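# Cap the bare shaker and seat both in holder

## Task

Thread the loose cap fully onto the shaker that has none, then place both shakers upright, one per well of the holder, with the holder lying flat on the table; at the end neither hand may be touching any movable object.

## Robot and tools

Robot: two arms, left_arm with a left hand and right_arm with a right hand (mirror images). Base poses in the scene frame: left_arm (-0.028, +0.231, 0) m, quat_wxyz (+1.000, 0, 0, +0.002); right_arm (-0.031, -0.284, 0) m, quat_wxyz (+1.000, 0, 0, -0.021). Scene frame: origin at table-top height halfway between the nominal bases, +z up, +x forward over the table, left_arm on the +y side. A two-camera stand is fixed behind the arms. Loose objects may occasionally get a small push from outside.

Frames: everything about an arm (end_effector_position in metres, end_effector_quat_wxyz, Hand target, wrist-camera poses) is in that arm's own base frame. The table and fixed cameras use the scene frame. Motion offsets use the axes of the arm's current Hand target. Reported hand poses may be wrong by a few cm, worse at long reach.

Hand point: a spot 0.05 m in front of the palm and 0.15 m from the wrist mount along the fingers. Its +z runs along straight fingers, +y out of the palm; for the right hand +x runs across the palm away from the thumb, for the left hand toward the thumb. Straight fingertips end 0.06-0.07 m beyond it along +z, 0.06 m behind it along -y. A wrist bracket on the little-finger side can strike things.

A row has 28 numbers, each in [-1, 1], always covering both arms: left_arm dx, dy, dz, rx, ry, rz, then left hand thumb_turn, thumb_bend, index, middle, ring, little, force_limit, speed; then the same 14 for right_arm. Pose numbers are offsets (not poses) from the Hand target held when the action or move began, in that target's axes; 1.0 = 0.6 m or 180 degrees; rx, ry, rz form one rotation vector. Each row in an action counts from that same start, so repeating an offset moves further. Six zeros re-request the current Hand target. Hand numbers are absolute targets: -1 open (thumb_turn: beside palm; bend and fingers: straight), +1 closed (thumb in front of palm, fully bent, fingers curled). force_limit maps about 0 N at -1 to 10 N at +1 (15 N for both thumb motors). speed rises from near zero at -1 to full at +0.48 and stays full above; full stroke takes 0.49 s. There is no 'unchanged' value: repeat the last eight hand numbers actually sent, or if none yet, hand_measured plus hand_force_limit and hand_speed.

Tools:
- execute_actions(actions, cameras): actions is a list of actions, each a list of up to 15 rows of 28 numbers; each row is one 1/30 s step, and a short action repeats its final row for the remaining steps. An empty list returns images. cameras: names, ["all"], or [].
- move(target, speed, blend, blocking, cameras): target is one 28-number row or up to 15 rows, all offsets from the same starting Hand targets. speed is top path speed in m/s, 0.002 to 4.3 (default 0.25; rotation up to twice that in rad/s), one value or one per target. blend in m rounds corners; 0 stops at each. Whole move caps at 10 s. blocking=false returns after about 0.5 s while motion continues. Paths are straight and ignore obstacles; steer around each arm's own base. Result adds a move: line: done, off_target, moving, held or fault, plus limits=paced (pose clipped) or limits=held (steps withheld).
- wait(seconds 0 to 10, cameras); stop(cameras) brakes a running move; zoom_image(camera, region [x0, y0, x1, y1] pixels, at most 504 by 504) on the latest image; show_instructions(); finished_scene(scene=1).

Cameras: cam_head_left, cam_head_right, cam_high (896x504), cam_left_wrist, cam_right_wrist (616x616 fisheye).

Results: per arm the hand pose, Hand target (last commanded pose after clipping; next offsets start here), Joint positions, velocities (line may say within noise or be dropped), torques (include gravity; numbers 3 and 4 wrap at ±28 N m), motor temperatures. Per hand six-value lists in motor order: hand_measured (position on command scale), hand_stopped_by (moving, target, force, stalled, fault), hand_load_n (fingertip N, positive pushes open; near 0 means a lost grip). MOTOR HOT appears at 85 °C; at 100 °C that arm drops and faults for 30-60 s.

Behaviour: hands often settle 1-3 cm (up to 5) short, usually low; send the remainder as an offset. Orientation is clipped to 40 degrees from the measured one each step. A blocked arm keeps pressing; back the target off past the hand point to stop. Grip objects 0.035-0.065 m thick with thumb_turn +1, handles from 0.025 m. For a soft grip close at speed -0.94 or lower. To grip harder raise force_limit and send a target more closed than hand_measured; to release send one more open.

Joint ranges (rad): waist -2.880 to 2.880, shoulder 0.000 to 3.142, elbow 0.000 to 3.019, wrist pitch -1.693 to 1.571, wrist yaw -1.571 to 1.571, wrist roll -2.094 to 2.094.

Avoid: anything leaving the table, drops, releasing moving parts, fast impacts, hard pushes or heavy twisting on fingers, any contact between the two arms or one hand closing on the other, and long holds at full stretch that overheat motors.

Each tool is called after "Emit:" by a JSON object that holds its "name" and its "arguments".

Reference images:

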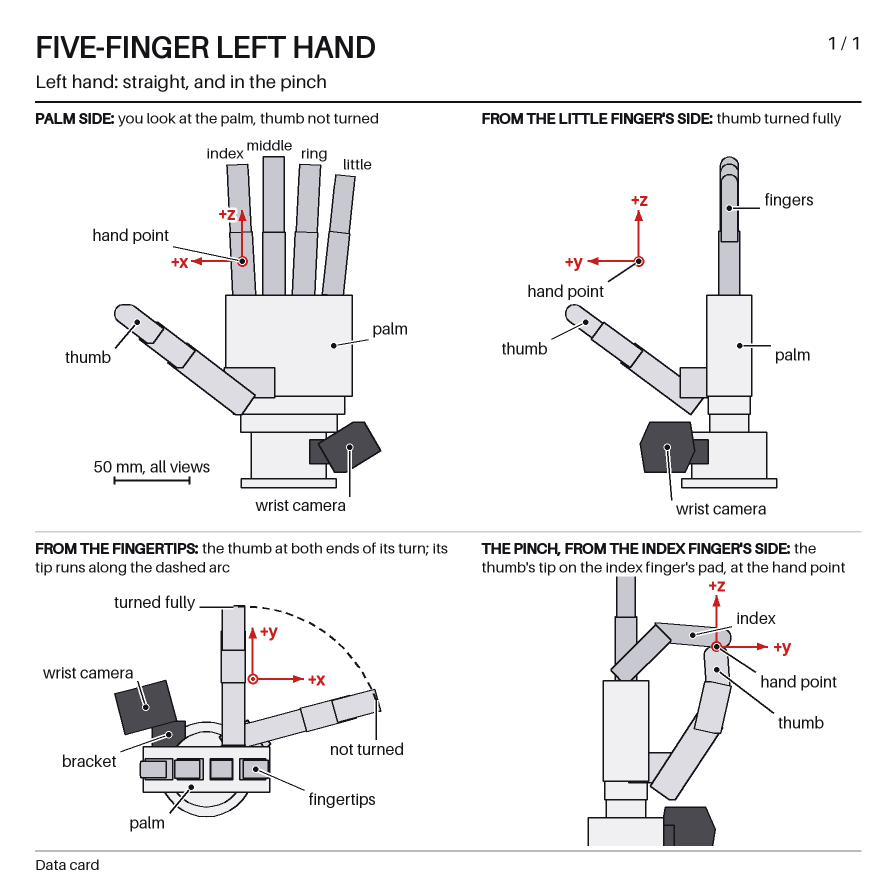

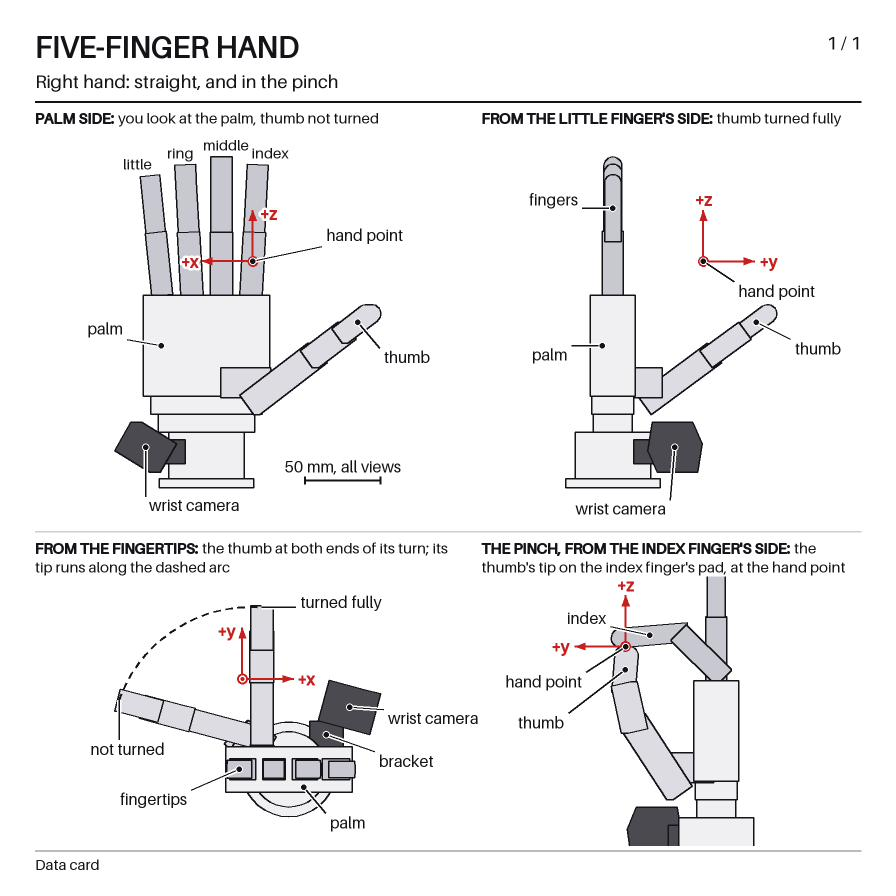

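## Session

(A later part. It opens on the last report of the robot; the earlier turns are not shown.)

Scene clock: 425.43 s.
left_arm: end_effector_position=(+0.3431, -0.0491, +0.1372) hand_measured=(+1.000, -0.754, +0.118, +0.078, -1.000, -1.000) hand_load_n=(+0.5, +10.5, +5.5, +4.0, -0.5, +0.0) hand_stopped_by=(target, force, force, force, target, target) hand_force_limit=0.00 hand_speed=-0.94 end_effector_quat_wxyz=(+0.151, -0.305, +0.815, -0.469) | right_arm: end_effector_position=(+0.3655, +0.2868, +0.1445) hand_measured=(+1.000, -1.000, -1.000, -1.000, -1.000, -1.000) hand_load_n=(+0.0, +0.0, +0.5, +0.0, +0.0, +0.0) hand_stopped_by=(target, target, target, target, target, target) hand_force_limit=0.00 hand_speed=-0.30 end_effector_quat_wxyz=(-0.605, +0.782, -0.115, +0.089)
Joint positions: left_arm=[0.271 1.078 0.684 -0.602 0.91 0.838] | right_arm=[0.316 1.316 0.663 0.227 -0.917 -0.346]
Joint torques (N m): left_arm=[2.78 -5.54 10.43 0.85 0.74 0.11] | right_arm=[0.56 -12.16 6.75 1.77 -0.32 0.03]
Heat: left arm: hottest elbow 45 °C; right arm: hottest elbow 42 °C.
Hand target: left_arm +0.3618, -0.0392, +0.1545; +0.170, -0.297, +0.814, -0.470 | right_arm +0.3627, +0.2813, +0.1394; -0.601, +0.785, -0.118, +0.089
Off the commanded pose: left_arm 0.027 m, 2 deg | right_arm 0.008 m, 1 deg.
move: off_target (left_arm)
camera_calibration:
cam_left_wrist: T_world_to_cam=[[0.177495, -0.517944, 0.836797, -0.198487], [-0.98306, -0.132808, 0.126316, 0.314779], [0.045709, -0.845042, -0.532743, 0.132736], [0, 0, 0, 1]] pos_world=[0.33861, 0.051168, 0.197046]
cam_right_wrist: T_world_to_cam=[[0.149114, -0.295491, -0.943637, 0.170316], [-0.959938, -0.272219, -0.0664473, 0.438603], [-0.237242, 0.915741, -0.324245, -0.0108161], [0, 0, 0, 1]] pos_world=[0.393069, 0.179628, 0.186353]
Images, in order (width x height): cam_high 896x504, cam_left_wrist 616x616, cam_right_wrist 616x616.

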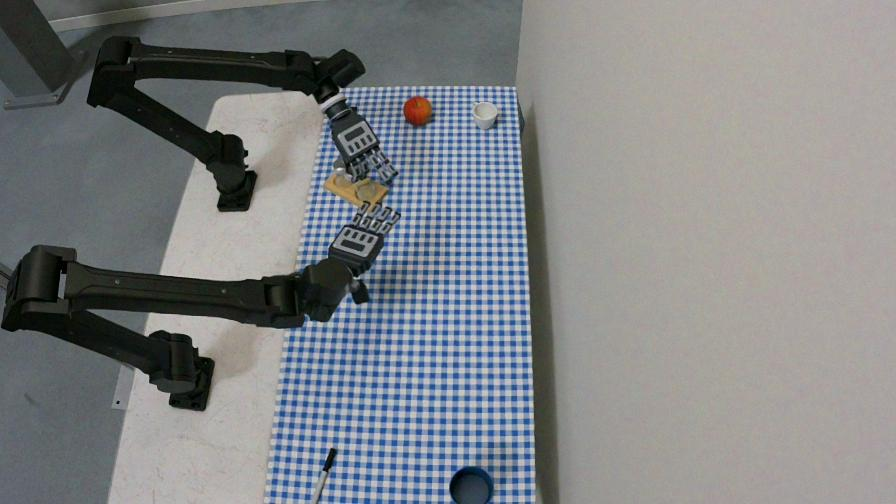

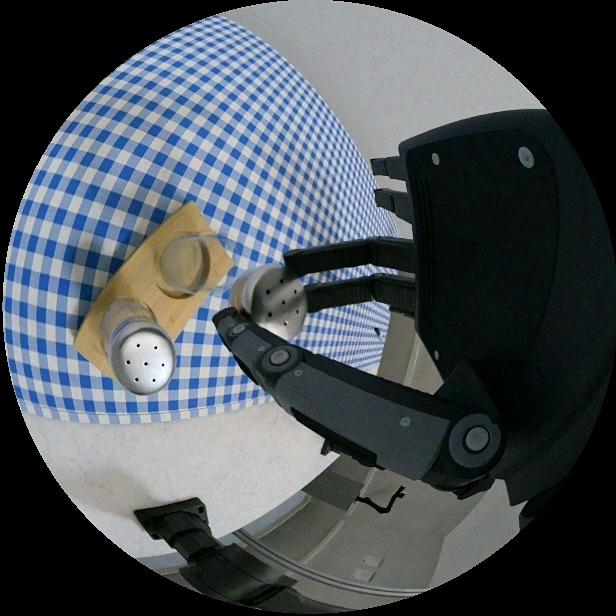

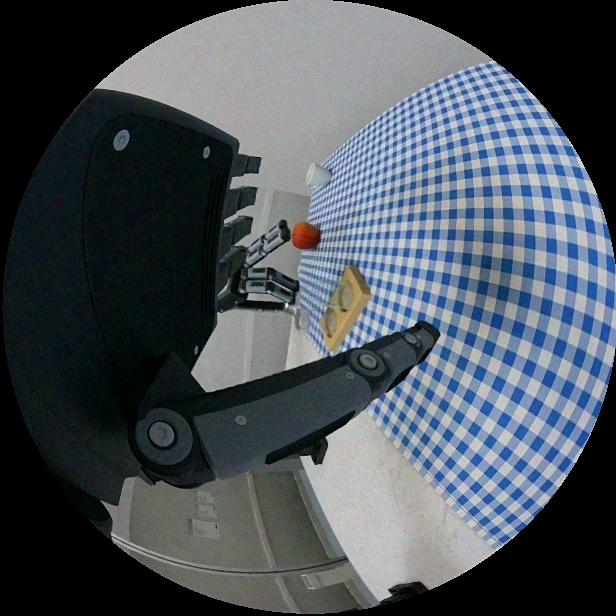

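Emit:
{"name": "move", "arguments": {"target": [-0.0397,0.0238,-0.0095,0,-0.6014,-0.3472,1,-0.7,0.4,0.4,-1,-1,0,-0.94,0,0,0,0,0,0,1,-1,-1,-1,-1,-1,0,-0.3], "speed": 0.3, "cameras": ["cam_right_wrist","cam_left_wrist"]}}

Scene clock: 439.20 s.
left_arm: end_effector_position=(+0.3574, -0.0030, +0.1346) hand_measured=(+1.000, -0.754, +0.118, +0.078, -1.000, -1.000) hand_load_n=(+0.5, +10.5, +6.0, +4.0, +0.0, +0.0) hand_stopped_by=(target, force, force, force, target, target) hand_force_limit=0.00 hand_speed=-0.94 end_effector_quat_wxyz=(-0.499, +0.857, -0.118, +0.050) | right_arm: end_effector_position=(+0.3655, +0.2868, +0.1445) hand_measured=(+1.000, -1.000, -1.000, -1.000, -1.000, -1.000) hand_load_n=(+0.0, +0.0, +0.0, +0.0, +0.0, +0.0) hand_stopped_by=(target, target, target, target, target, target) hand_force_limit=0.00 hand_speed=-0.30 end_effector_quat_wxyz=(-0.605, +0.782, -0.115, +0.089)
Joint positions: left_arm=[-0.412 1.335 0.904 -1.437 -1.024 -1.878] | right_arm=[0.316 1.316 0.663 0.227 -0.917 -0.346]
Joint torques (N m): left_arm=[0.26 -7.77 8.85 -0.39 -0.54 -0.12] | right_arm=[0.56 -12.16 6.75 1.78 -0.32 0.03]
Heat: left arm: hottest elbow 46 °C; right arm: hottest elbow 41 °C.
Hand target: left_arm +0.3722, -0.0147, +0.1449; -0.495, +0.859, -0.113, +0.064 | right_arm +0.3627, +0.2813, +0.1394; -0.601, +0.785, -0.118, +0.089
Off the commanded pose: left_arm 0.022 m, 2 deg | right_arm 0.008 m, 1 deg.
move: off_target (left_arm)
camera_calibration:
cam_left_wrist: T_world_to_cam=[[0.370559, 0.414733, 0.831073, -0.240278], [0.687365, -0.724231, 0.0549327, -0.253909], [0.624672, 0.550895, -0.553444, -0.030245], [0, 0, 0, 1]] pos_world=[0.282459, -0.067576, 0.196898]
cam_right_wrist: T_world_to_cam=[[0.149114, -0.295491, -0.943637, 0.170316], [-0.959938, -0.272219, -0.0664473, 0.438603], [-0.237242, 0.915741, -0.324245, -0.0108161], [0, 0, 0, 1]] pos_world=[0.393069, 0.179628, 0.186353]
Images, in order (width x height): cam_left_wrist 616x616, cam_right_wrist 616x616.

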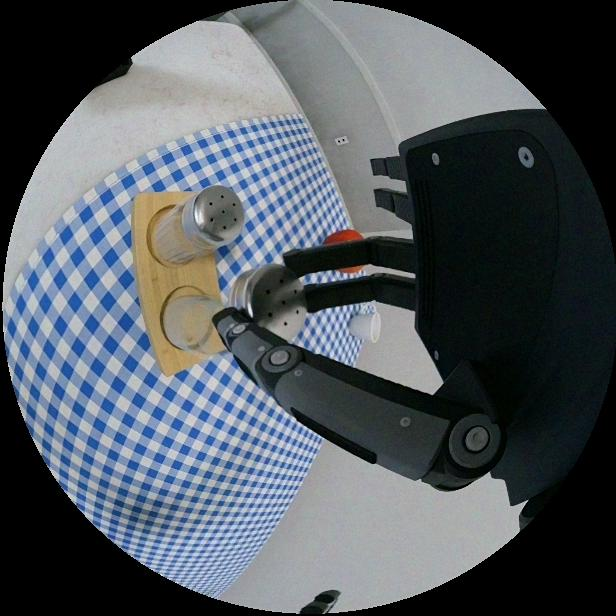

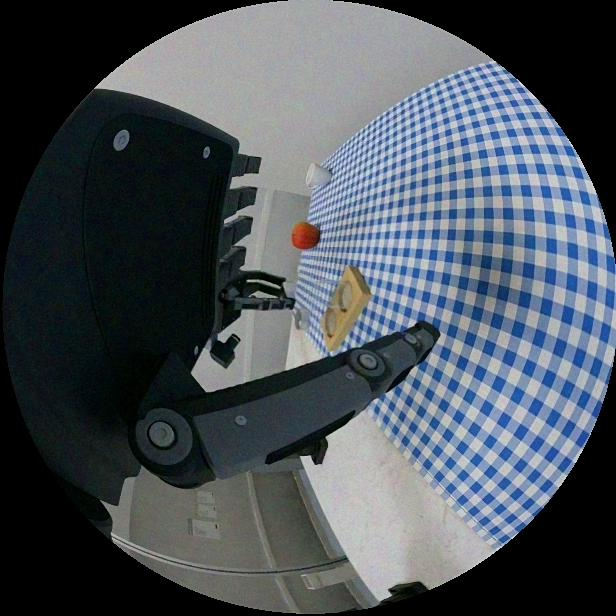

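Emit:
{"name": "move", "arguments": {"target": [0.0125,0.0338,0.0175,0,0.1203,0.0694,1,-0.7,0.4,0.4,-1,-1,0,-0.94,0,0,0,0,0,0,1,-1,-1,-1,-1,-1,0,-0.3], "speed": 0.15, "cameras": ["cam_right_wrist","cam_left_wrist"]}}

Emit:
{"name": "zoom_image", "arguments": {"camera": "cam_right_wrist", "region": [280, 265, 380, 345]}}

Emit:
{"name": "zoom_image", "arguments": {"camera": "cam_left_wrist", "region": [120, 220, 320, 360]}}

Scene clock: 443.37 s.
left_arm: end_effector_position=(+0.3756, -0.0216, +0.1128) hand_measured=(+1.000, -0.754, +0.118, +0.078, -1.000, -1.000) hand_load_n=(+0.5, +10.5, +6.0, +3.5, +0.0, +0.0) hand_stopped_by=(target, force, force, force, target, target) hand_force_limit=0.00 hand_speed=-0.94 end_effector_quat_wxyz=(-0.469, +0.813, -0.306, +0.160) | right_arm: end_effector_position=(+0.3655, +0.2868, +0.1445) hand_measured=(+1.000, -1.000, -1.000, -1.000, -1.000, -1.000) hand_load_n=(+0.0, +0.0, +0.0, +0.0, +0.0, +0.0) hand_stopped_by=(target, target, target, target, target, target) hand_force_limit=0.00 hand_speed=-0.30 end_effector_quat_wxyz=(-0.605, +0.782, -0.115, +0.089)
Joint positions: left_arm=[-0.384 1.103 0.645 -0.642 -0.963 -0.985] | right_arm=[0.316 1.316 0.663 0.227 -0.917 -0.346]
Joint torques (N m): left_arm=[2.9 -8.18 6.67 1.35 -0.43 0.08] | right_arm=[0.5 -12.22 6.75 1.78 -0.32 0.03]
Heat: left arm: hottest elbow 45 °C; right arm: hottest elbow 41 °C.
Hand target: left_arm +0.3792, -0.0178, +0.1222; -0.469, +0.814, -0.297, +0.170 | right_arm +0.3627, +0.2813, +0.1394; -0.601, +0.785, -0.118, +0.089
Off the commanded pose: left_arm 0.011 m, 2 deg | right_arm 0.008 m, 1 deg.
move: off_target (left_arm)
camera_calibration:
cam_left_wrist: T_world_to_cam=[[0.517509, 0.22329, 0.82603, -0.280051], [0.303587, -0.950464, 0.0667293, -0.140769], [0.800012, 0.216239, -0.559662, -0.115821], [0, 0, 0, 1]] pos_world=[0.280323, -0.0462187, 0.175903]
cam_right_wrist: T_world_to_cam=[[0.149114, -0.295491, -0.943637, 0.170316], [-0.959938, -0.272219, -0.0664473, 0.438603], [-0.237242, 0.915741, -0.324245, -0.0108161], [0, 0, 0, 1]] pos_world=[0.393069, 0.179628, 0.186353]
Images, in order (width x height): cam_left_wrist 616x616, cam_right_wrist 616x616.

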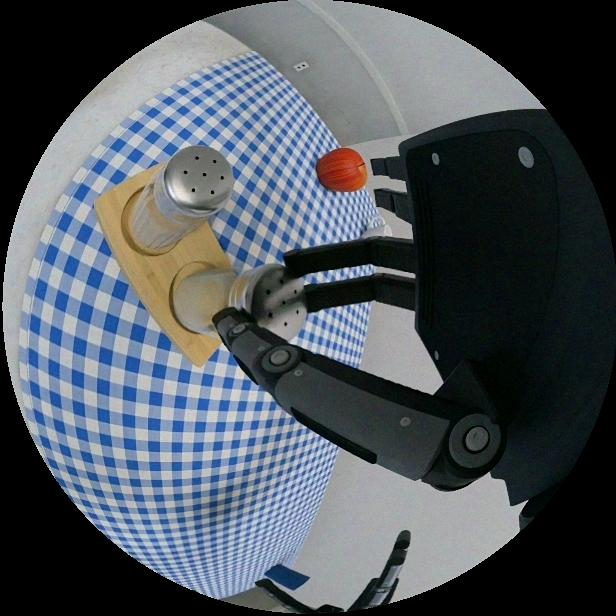

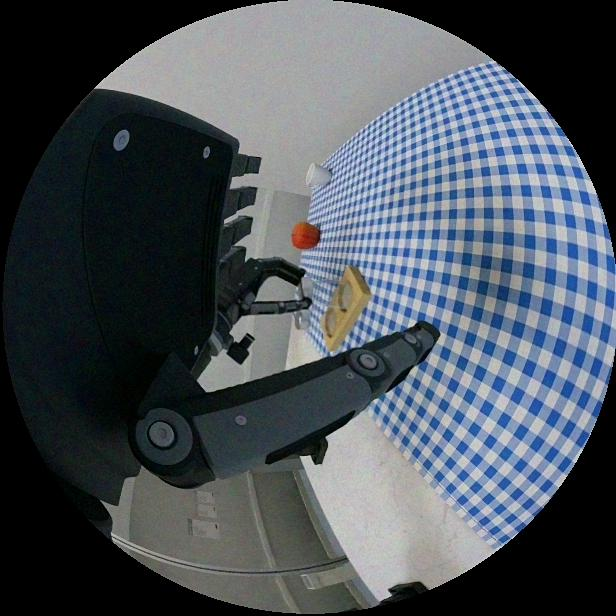

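Scaled by 5.040 from the camera's 616x616 image, which has a finer 880x880 frame.

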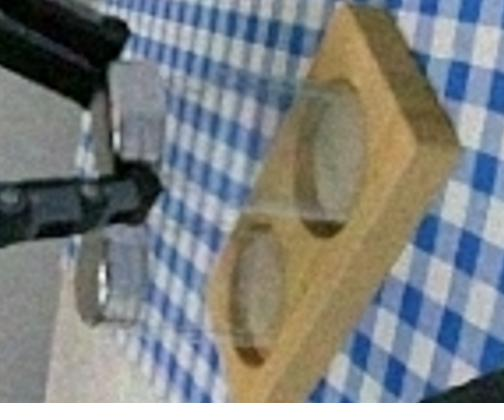

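Scaled by 2.520 from the camera's 616x616 image, which has a finer 880x880 frame.

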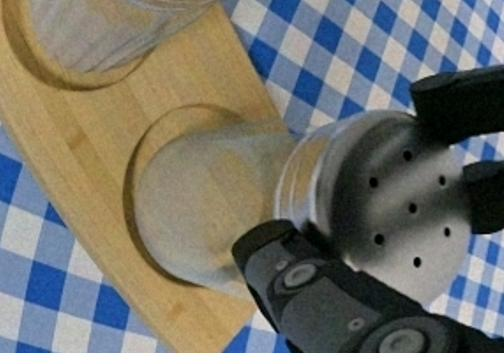

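Emit:
{"name": "zoom_image", "arguments": {"camera": "cam_right_wrist", "region": [290, 270, 360, 340]}}

Emit:
{"name": "zoom_image", "arguments": {"camera": "cam_left_wrist", "region": [160, 240, 280, 350]}}

Scaled by 7.200 from the camera's 616x616 image, which has a finer 880x880 frame.

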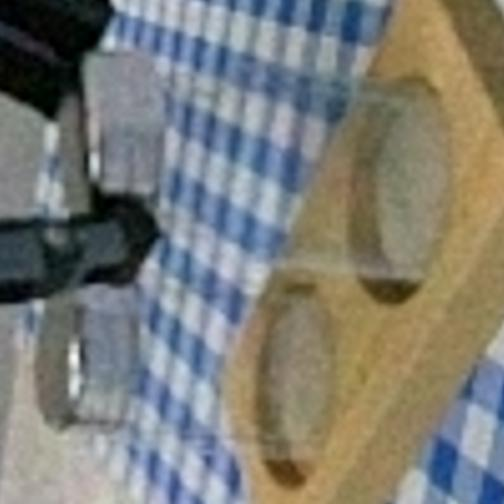

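Scaled by 4.200 from the camera's 616x616 image, which has a finer 880x880 frame.

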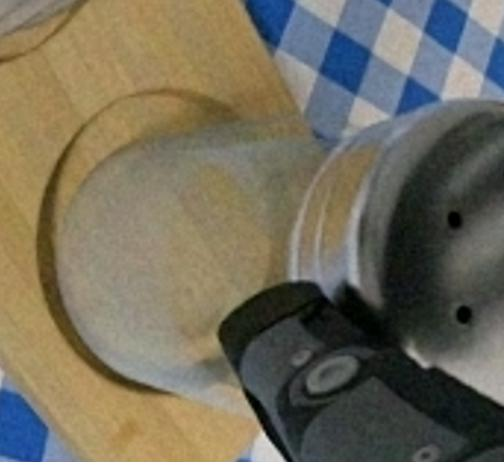

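Emit:
{"name": "move", "arguments": {"target": [0,-0.0173,-0.01,0,0,0,1,-0.7,0.4,0.4,-1,-1,0,-0.94,0,0,0,0,0,0,1,-1,-1,-1,-1,-1,0,-0.3], "speed": 0.1, "cameras": ["cam_high","cam_head_left"]}}

Emit:
{"name": "zoom_image", "arguments": {"camera": "cam_high", "region": [320, 140, 400, 210]}}

Emit:
{"name": "zoom_image", "arguments": {"camera": "cam_head_left", "region": [240, 310, 340, 400]}}

Scene clock: 458.83 s.
left_arm: end_effector_position=(+0.3715, -0.0198, +0.1161) hand_measured=(+1.000, -0.754, +0.118, +0.078, -1.000, -1.000) hand_load_n=(+0.5, +10.5, +5.5, +4.0, +0.0, +0.0) hand_stopped_by=(target, force, force, force, target, target) hand_force_limit=0.00 hand_speed=-0.94 end_effector_quat_wxyz=(-0.469, +0.813, -0.308, +0.158) | right_arm: end_effector_position=(+0.3655, +0.2868, +0.1445) hand_measured=(+1.000, -1.000, -1.000, -1.000, -1.000, -1.000) hand_load_n=(+0.0, +0.0, +0.0, +0.0, +0.0, +0.0) hand_stopped_by=(target, target, target, target, target, target) hand_force_limit=0.00 hand_speed=-0.30 end_effector_quat_wxyz=(-0.605, +0.782, -0.115, +0.089)
Joint positions: left_arm=[-0.383 1.086 0.645 -0.663 -0.962 -0.983] | right_arm=[0.316 1.316 0.663 0.227 -0.917 -0.346]
Joint torques (N m): left_arm=[2.9 -7.88 8.28 0.68 -0.48 0.13] | right_arm=[0.44 -12.22 6.76 1.77 -0.32 0.03]
Heat: left arm: hottest elbow 45 °C; right arm: hottest elbow 40 °C.
Hand target: left_arm +0.3792, -0.0177, +0.1342; -0.469, +0.814, -0.297, +0.170 | right_arm +0.3627, +0.2813, +0.1394; -0.601, +0.785, -0.118, +0.089
Off the commanded pose: left_arm 0.020 m, 2 deg | right_arm 0.008 m, 1 deg.
move: off_target (left_arm)
Images, in order (width x height): cam_head_left 896x504, cam_high 896x504.

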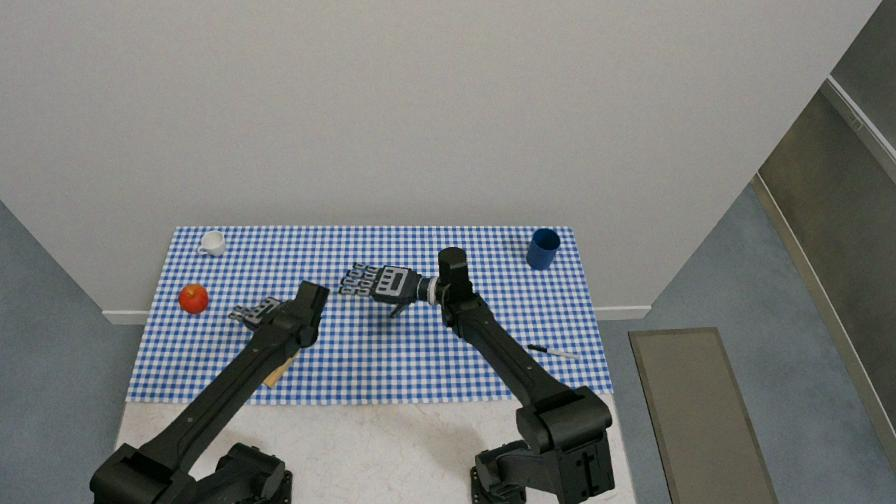

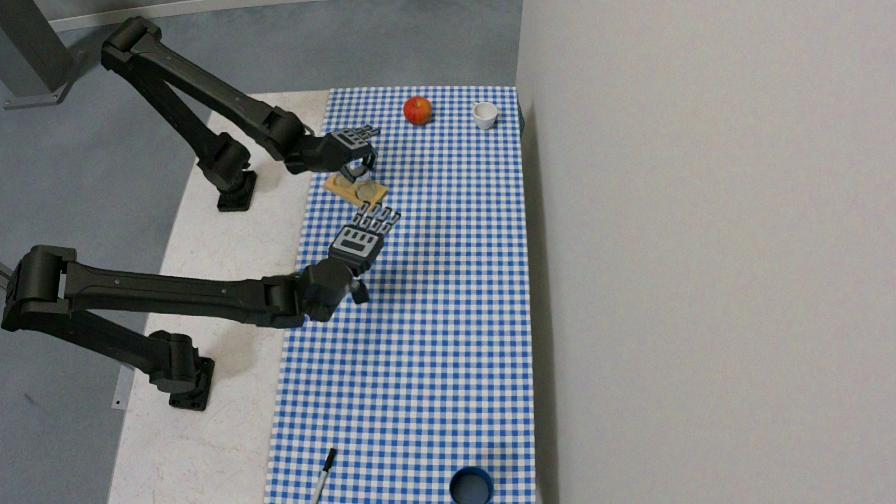

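Scaled by 6.300.

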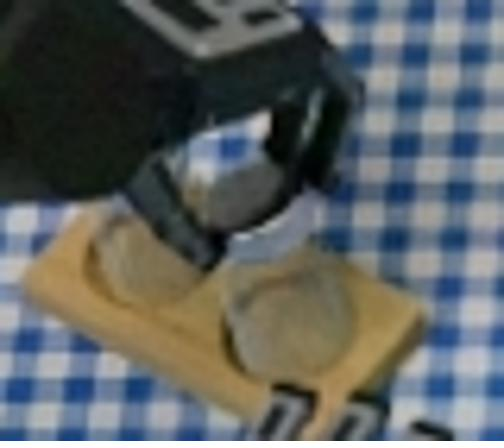

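Scaled by 5.040.

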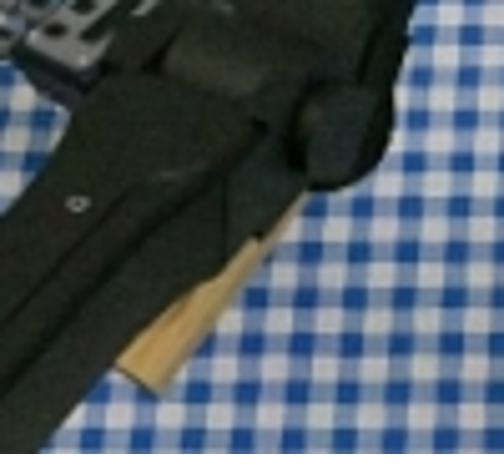

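Emit:
{"name": "move", "arguments": {"target": [0,-0.0722,-0.0417,0,0,0,1,-0.7,0.4,0.4,-1,-1,0,-0.94,0,0,0.06,0,0,0,1,-1,-1,-1,-1,-1,0,-0.3], "speed": 0.15, "cameras": ["cam_high","cam_right_wrist","cam_left_wrist"]}}

Emit:
{"name": "zoom_image", "arguments": {"camera": "cam_right_wrist", "region": [290, 260, 360, 330]}}

Emit:
{"name": "zoom_image", "arguments": {"camera": "cam_left_wrist", "region": [120, 210, 280, 350]}}

Emit:
{"name": "zoom_image", "arguments": {"camera": "cam_high", "region": [330, 150, 400, 210]}}

Scene clock: 478.10 s.
left_arm: end_effector_position=(+0.3650, -0.0164, +0.1566) hand_measured=(+1.000, -0.754, +0.118, +0.078, -1.000, -1.000) hand_load_n=(+0.5, +10.5, +5.5, +4.0, +0.0, +0.0) hand_stopped_by=(target, force, force, force, target, target) hand_force_limit=0.00 hand_speed=-0.94 end_effector_quat_wxyz=(-0.469, +0.812, -0.314, +0.149) | right_arm: end_effector_position=(+0.3654, +0.3072, +0.1241) hand_measured=(+1.000, -1.000, -1.000, -1.000, -1.000, -1.000) hand_load_n=(+0.0, +0.0, +0.0, +0.0, +0.0, +0.0) hand_stopped_by=(target, target, target, target, target, target) hand_force_limit=0.00 hand_speed=-0.30 end_effector_quat_wxyz=(-0.596, +0.789, -0.121, +0.087)
Joint positions: left_arm=[-0.381 1.024 0.724 -0.82 -0.962 -0.976] | right_arm=[0.374 1.374 0.663 0.28 -0.853 -0.325]
Joint torques (N m): left_arm=[2.49 -7.06 10.35 0.96 -0.5 0.06] | right_arm=[1.79 -11.11 9.16 2.8 -0.16 0.3]
Heat: left arm: hottest elbow 45 °C; right arm: hottest elbow 40 °C.
Hand target: left_arm +0.3792, -0.0176, +0.1840; -0.469, +0.814, -0.297, +0.170 | right_arm +0.3730, +0.3144, +0.1300; -0.601, +0.785, -0.118, +0.089
Off the commanded pose: left_arm 0.031 m, 3 deg | right_arm 0.012 m, 1 deg.
move: off_target (left_arm, right_arm)
camera_calibration:
cam_left_wrist: T_world_to_cam=[[0.538653, 0.213367, 0.815063, -0.318124], [0.303092, -0.951709, 0.0488334, -0.132489], [0.786122, 0.220735, -0.577311, -0.0760868], [0, 0, 0, 1]] pos_world=[0.271328, -0.0414185, 0.221835]
cam_right_wrist: T_world_to_cam=[[0.133597, -0.316026, -0.939297, 0.168606], [-0.962309, -0.267914, -0.0467304, 0.439785], [-0.236883, 0.910137, -0.339907, -0.0325512], [0, 0, 0, 1]] pos_world=[0.392973, 0.200735, 0.167858]
Images, in order (width x height): cam_high 896x504, cam_left_wrist 616x616, cam_right_wrist 616x616.

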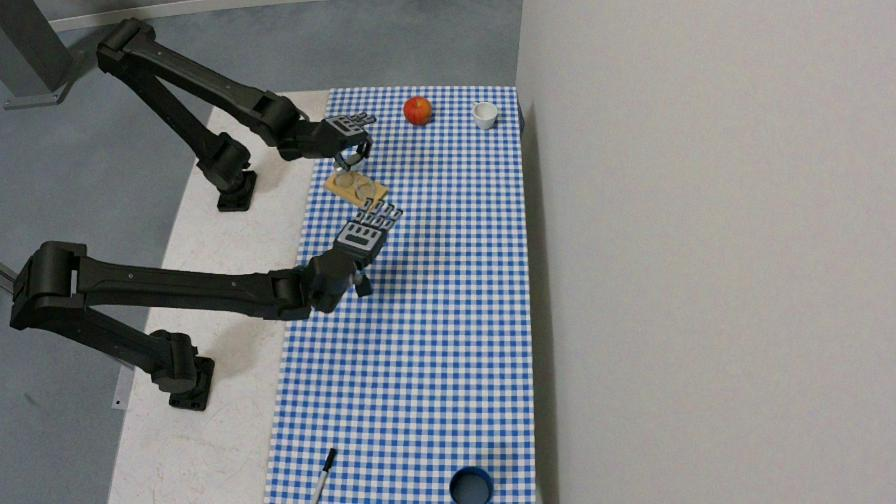

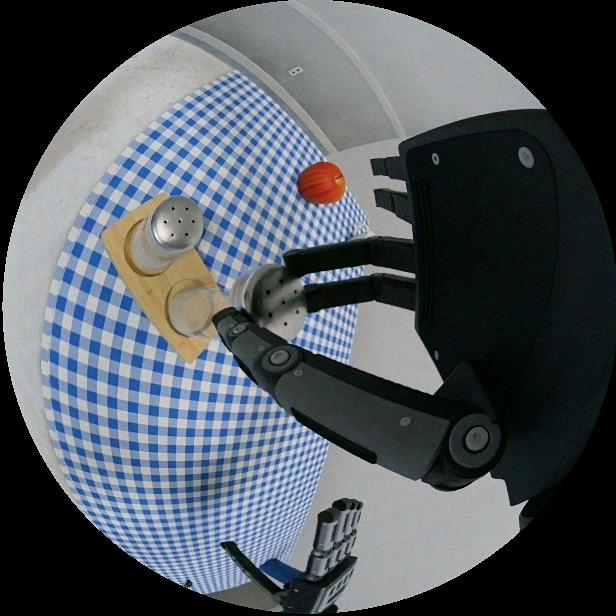

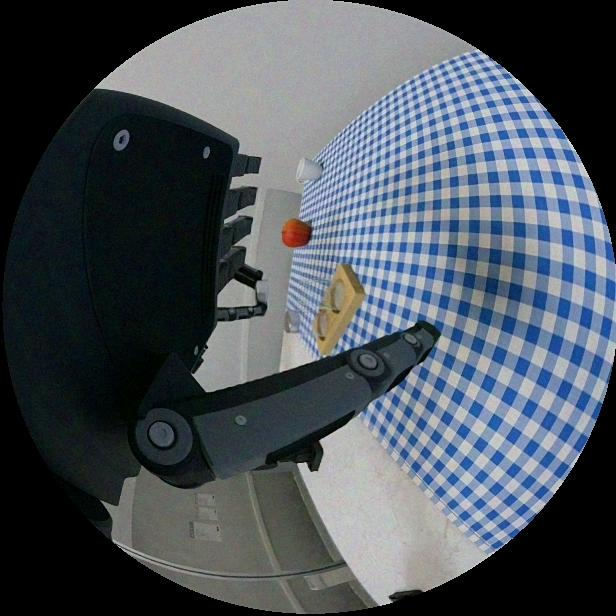

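Scaled by 7.200 from the camera's 616x616 image, which has a finer 880x880 frame.

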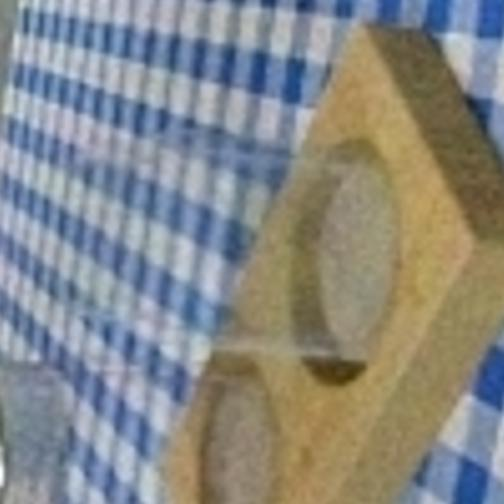

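Scaled by 3.150 from the camera's 616x616 image, which has a finer 880x880 frame.

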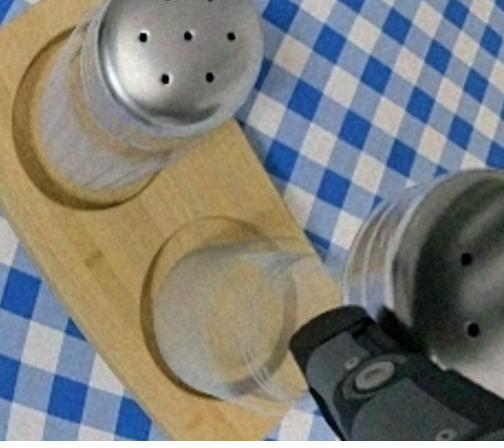

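Scaled by 7.200.

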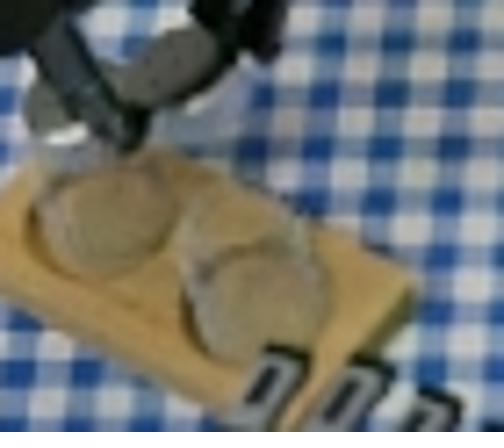

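Emit:
{"name": "execute_actions", "arguments": {"actions": []}}

Scene clock: 486.63 s.
left_arm: end_effector_position=(+0.3649, -0.0163, +0.1566) hand_measured=(+1.000, -0.754, +0.118, +0.078, -1.000, -1.000) hand_load_n=(+0.5, +10.5, +6.0, +4.0, +0.0, +0.0) hand_stopped_by=(target, force, force, force, target, target) hand_force_limit=0.00 hand_speed=-0.94 end_effector_quat_wxyz=(-0.469, +0.812, -0.314, +0.149) | right_arm: end_effector_position=(+0.3654, +0.3073, +0.1241) hand_measured=(+1.000, -1.000, -1.000, -1.000, -1.000, -1.000) hand_load_n=(+0.0, +0.0, +0.0, -0.5, +0.0, +0.0) hand_stopped_by=(target, target, target, target, target, target) hand_force_limit=0.00 hand_speed=-0.30 end_effector_quat_wxyz=(-0.596, +0.789, -0.121, +0.086)
Joint positions: left_arm=[-0.381 1.024 0.724 -0.82 -0.962 -0.976] | right_arm=[0.374 1.374 0.663 0.28 -0.853 -0.325]
Joint velocities: within noise
Joint torques (N m): left_arm=[2.61 -7 10.39 0.68 -0.5 0.06] | right_arm=[1.67 -11.11 9.14 2.81 -0.16 0.29]
Motor temperatures (°C): left_arm=[30 35 45 26 29 28] | right_arm=[37 32 41 31 29 28]
Heat: left arm: hottest elbow 45 °C; right arm: hottest elbow 41 °C.
Hand target: left_arm +0.3792, -0.0176, +0.1840; -0.469, +0.814, -0.297, +0.170 | right_arm +0.3730, +0.3144, +0.1300; -0.601, +0.785, -0.118, +0.089
Off the commanded pose: left_arm 0.031 m, 3 deg | right_arm 0.012 m, 1 deg.
camera_calibration:
cam_left_wrist: T_world_to_cam=[[0.538915, 0.213271, 0.814915, -0.318113], [0.303059, -0.951729, 0.0486594, -0.132412], [0.785955, 0.220744, -0.577535, -0.0759128], [0, 0, 0, 1]] pos_world=[0.271228, -0.0414184, 0.221835]
cam_right_wrist: T_world_to_cam=[[0.133221, -0.315947, -0.939377, 0.168657], [-0.962357, -0.267796, -0.0464108, 0.439722], [-0.236898, 0.910199, -0.33973, -0.0326217], [0, 0, 0, 1]] pos_world=[0.392973, 0.200735, 0.167758]

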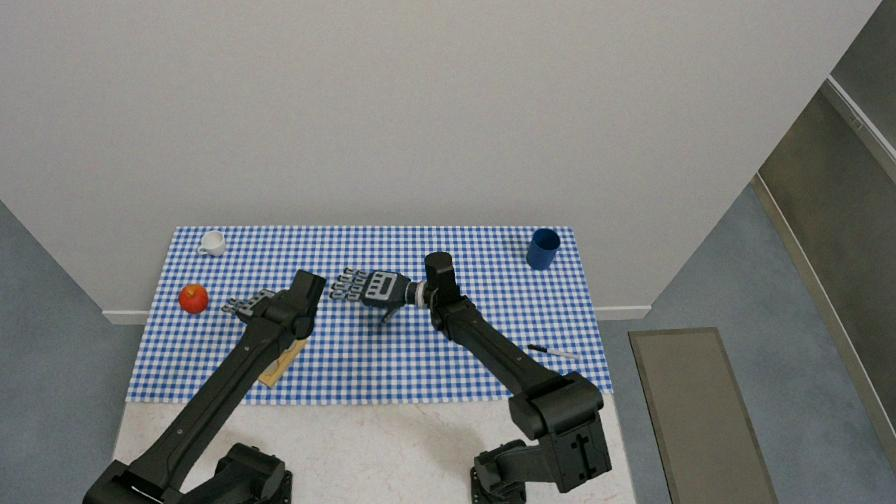

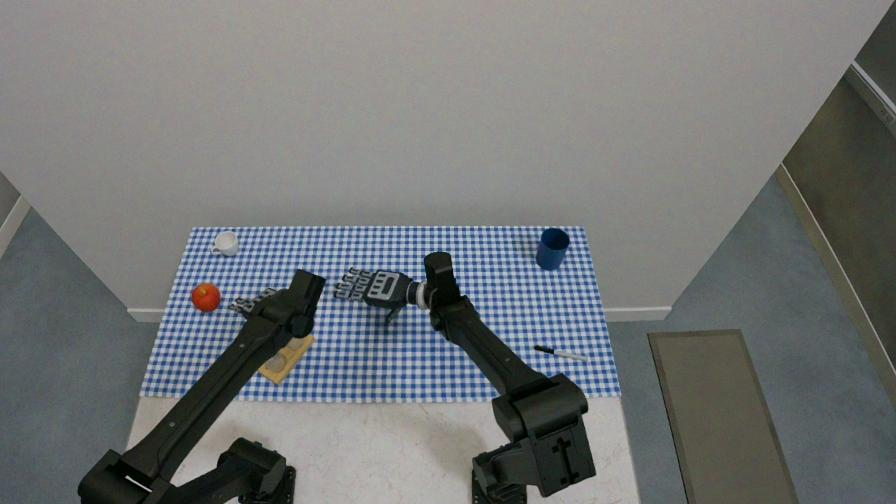

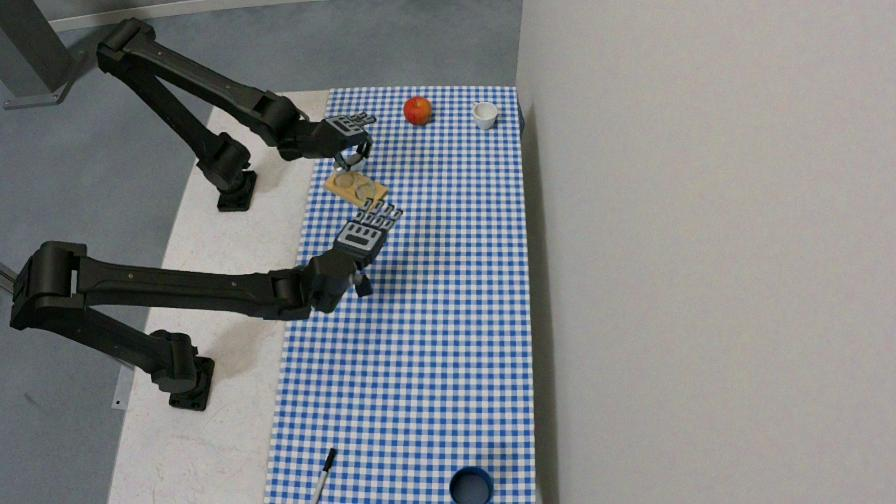

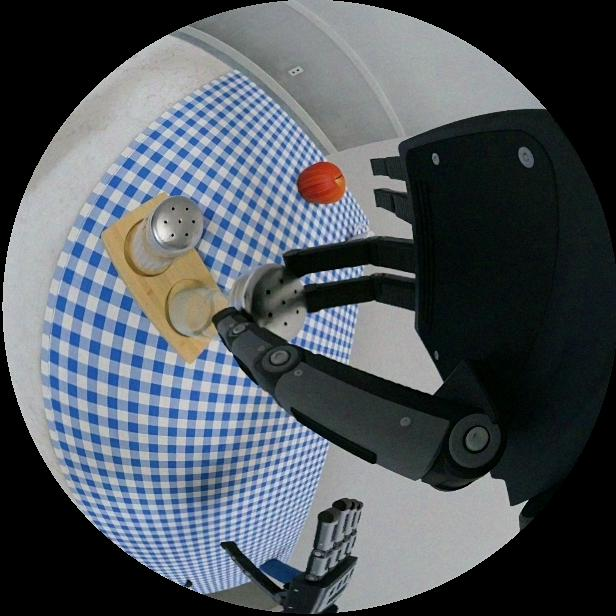

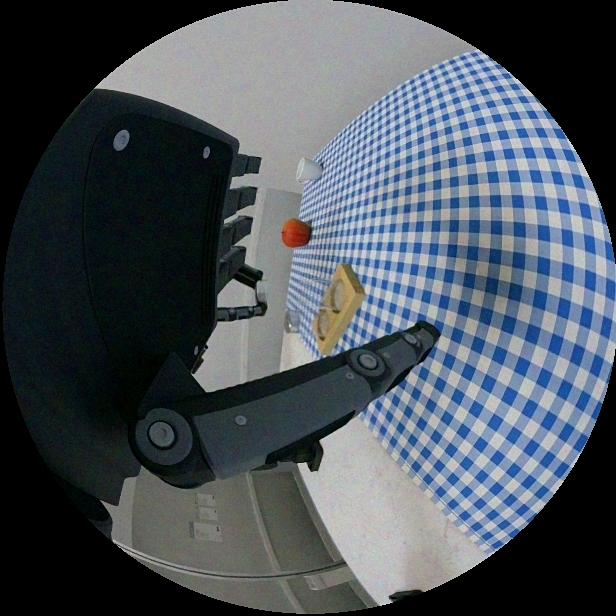

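Emit:
{"name": "zoom_image", "arguments": {"camera": "cam_left_wrist", "region": [90, 170, 330, 380]}}

Emit:
{"name": "zoom_image", "arguments": {"camera": "cam_right_wrist", "region": [270, 250, 370, 360]}}

Scaled by 2.100 from the camera's 616x616 image, which has a finer 880x880 frame.

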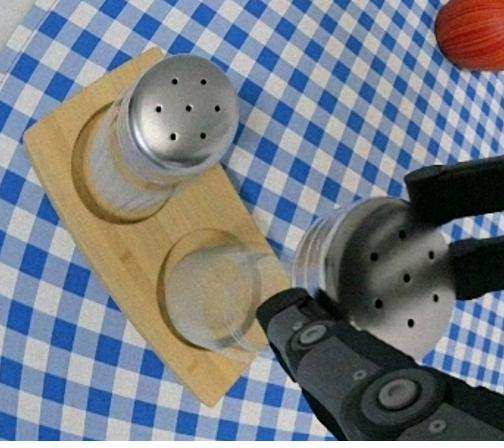

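Scaled by 4.582 from the camera's 616x616 image, which has a finer 880x880 frame.

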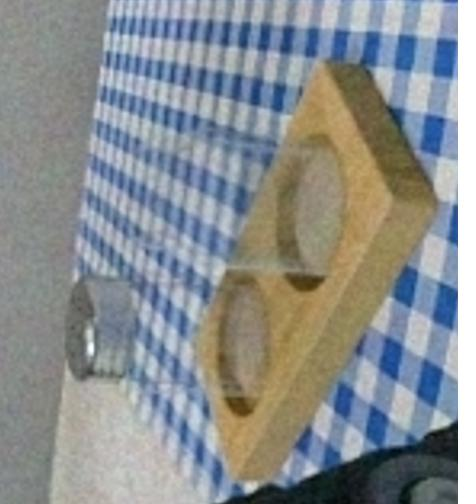

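Emit:
{"name": "zoom_image", "arguments": {"camera": "cam_right_wrist", "region": [285, 260, 350, 325]}}

Emit:
{"name": "zoom_image", "arguments": {"camera": "cam_left_wrist", "region": [160, 250, 250, 350]}}

Scaled by 7.754 from the camera's 616x616 image, which has a finer 880x880 frame.

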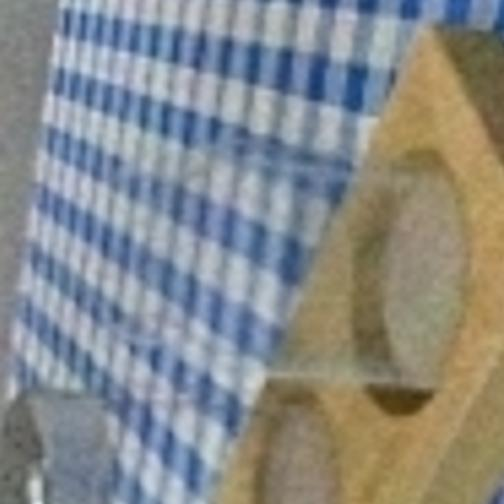

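Scaled by 5.040 from the camera's 616x616 image, which has a finer 880x880 frame.

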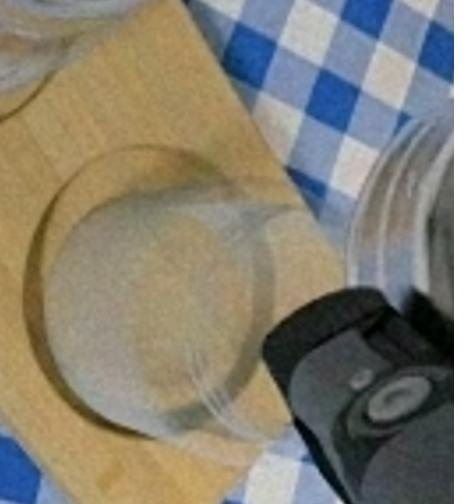

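Emit:
{"name": "zoom_image", "arguments": {"camera": "cam_right_wrist", "region": [290, 268, 345, 318]}}

Scaled by 9.164 from the camera's 616x616 image, which has a finer 880x880 frame.

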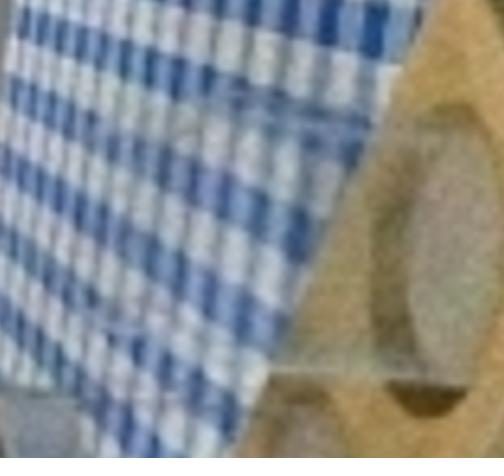

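Emit:
{"name": "move", "arguments": {"target": [[-0.0060,0.0509,0.0251,0,-0.1203,-0.0694,1,-0.7,0.4,0.4,-1,-1,0,-0.94,0,0,0,0,0,0,1,-1,-1,-1,-1,-1,0,-0.3],[0.0017,0.0948,0.0512,0,0,0,1,-0.7,0.4,0.4,-1,-1,0,-0.94,0,0,0,0,0,0,1,-1,-1,-1,-1,-1,0,-0.3]], "speed": [0.1,0.08], "cameras": ["cam_left_wrist","cam_right_wrist"]}}

Scene clock: 512.37 s.
left_arm: end_effector_position=(+0.3766, -0.0243, +0.1128) hand_measured=(+1.000, -0.754, +0.118, +0.078, -1.000, -1.000) hand_load_n=(+0.5, +10.0, +6.0, +4.0, +0.0, +0.0) hand_stopped_by=(target, force, force, force, target, target) hand_force_limit=0.00 hand_speed=-0.94 end_effector_quat_wxyz=(-0.469, +0.813, -0.304, +0.164) | right_arm: end_effector_position=(+0.3654, +0.3073, +0.1241) hand_measured=(+1.000, -1.000, -1.000, -1.000, -1.000, -1.000) hand_load_n=(+0.0, +0.0, +0.0, +0.0, +0.0, +0.0) hand_stopped_by=(target, target, target, target, target, target) hand_force_limit=0.00 hand_speed=-0.30 end_effector_quat_wxyz=(-0.596, +0.789, -0.121, +0.086)
Joint positions: left_arm=[-0.392 1.107 0.646 -0.641 -0.968 -0.998] | right_arm=[0.374 1.374 0.663 0.28 -0.853 -0.325]
Joint torques (N m): left_arm=[2.9 -8.12 6.45 1.35 -0.4 0.15] | right_arm=[1.73 -11.11 9.14 2.8 -0.17 0.29]
Heat: left arm: hottest elbow 46 °C; right arm: hottest elbow 42 °C.
Hand target: left_arm +0.3787, -0.0198, +0.1195; -0.470, +0.814, -0.297, +0.170 | right_arm +0.3730, +0.3144, +0.1300; -0.601, +0.785, -0.118, +0.089
Off the commanded pose: left_arm 0.008 m, 1 deg | right_arm 0.012 m, 1 deg.
move: off_target (right_arm)
camera_calibration:
cam_left_wrist: T_world_to_cam=[[0.510411, 0.225854, 0.829742, -0.277589], [0.303613, -0.950083, 0.0718444, -0.144223], [0.80455, 0.21525, -0.553505, -0.118512], [0, 0, 0, 1]] pos_world=[0.280821, -0.048819, 0.175092]
cam_right_wrist: T_world_to_cam=[[0.133221, -0.315947, -0.939377, 0.168657], [-0.962357, -0.267796, -0.0464108, 0.439722], [-0.236898, 0.910199, -0.33973, -0.0326217], [0, 0, 0, 1]] pos_world=[0.392973, 0.200735, 0.167758]
Images, in order (width x height): cam_left_wrist 616x616, cam_right_wrist 616x616.

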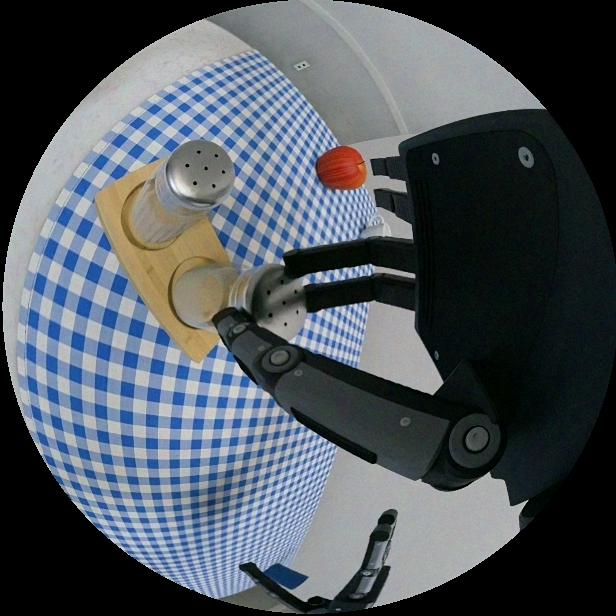

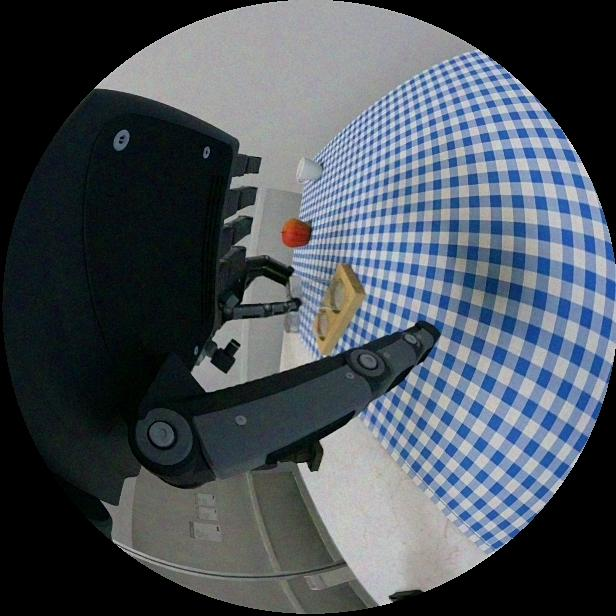

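Emit:
{"name": "zoom_image", "arguments": {"camera": "cam_right_wrist", "region": [270, 250, 350, 330]}}

Emit:
{"name": "zoom_image", "arguments": {"camera": "cam_left_wrist", "region": [150, 240, 320, 370]}}

Scaled by 6.300 from the camera's 616x616 image, which has a finer 880x880 frame.

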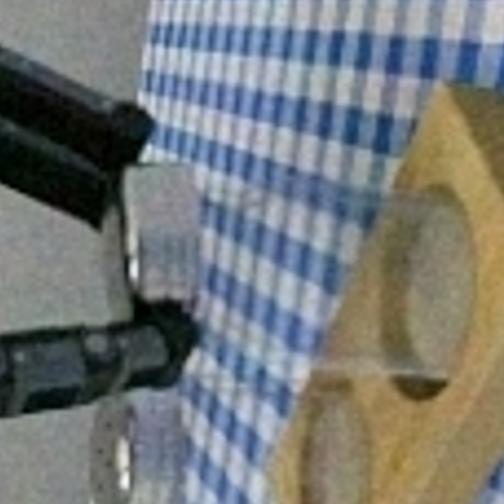

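Scaled by 2.965 from the camera's 616x616 image, which has a finer 880x880 frame.

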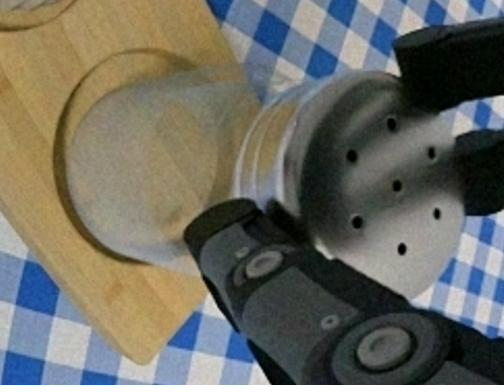

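Emit:
{"name": "zoom_image", "arguments": {"camera": "cam_left_wrist", "region": [215, 255, 275, 315]}}

Scaled by 8.400 from the camera's 616x616 image, which has a finer 880x880 frame.

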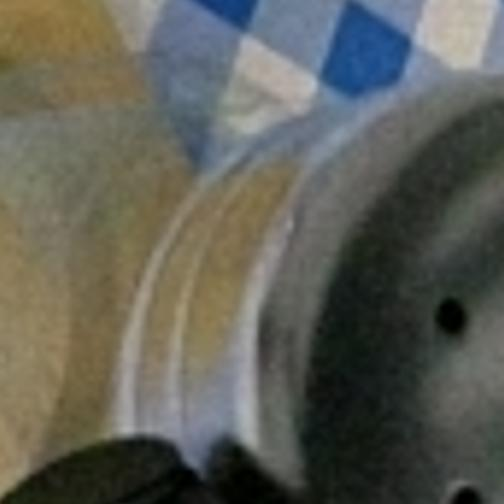

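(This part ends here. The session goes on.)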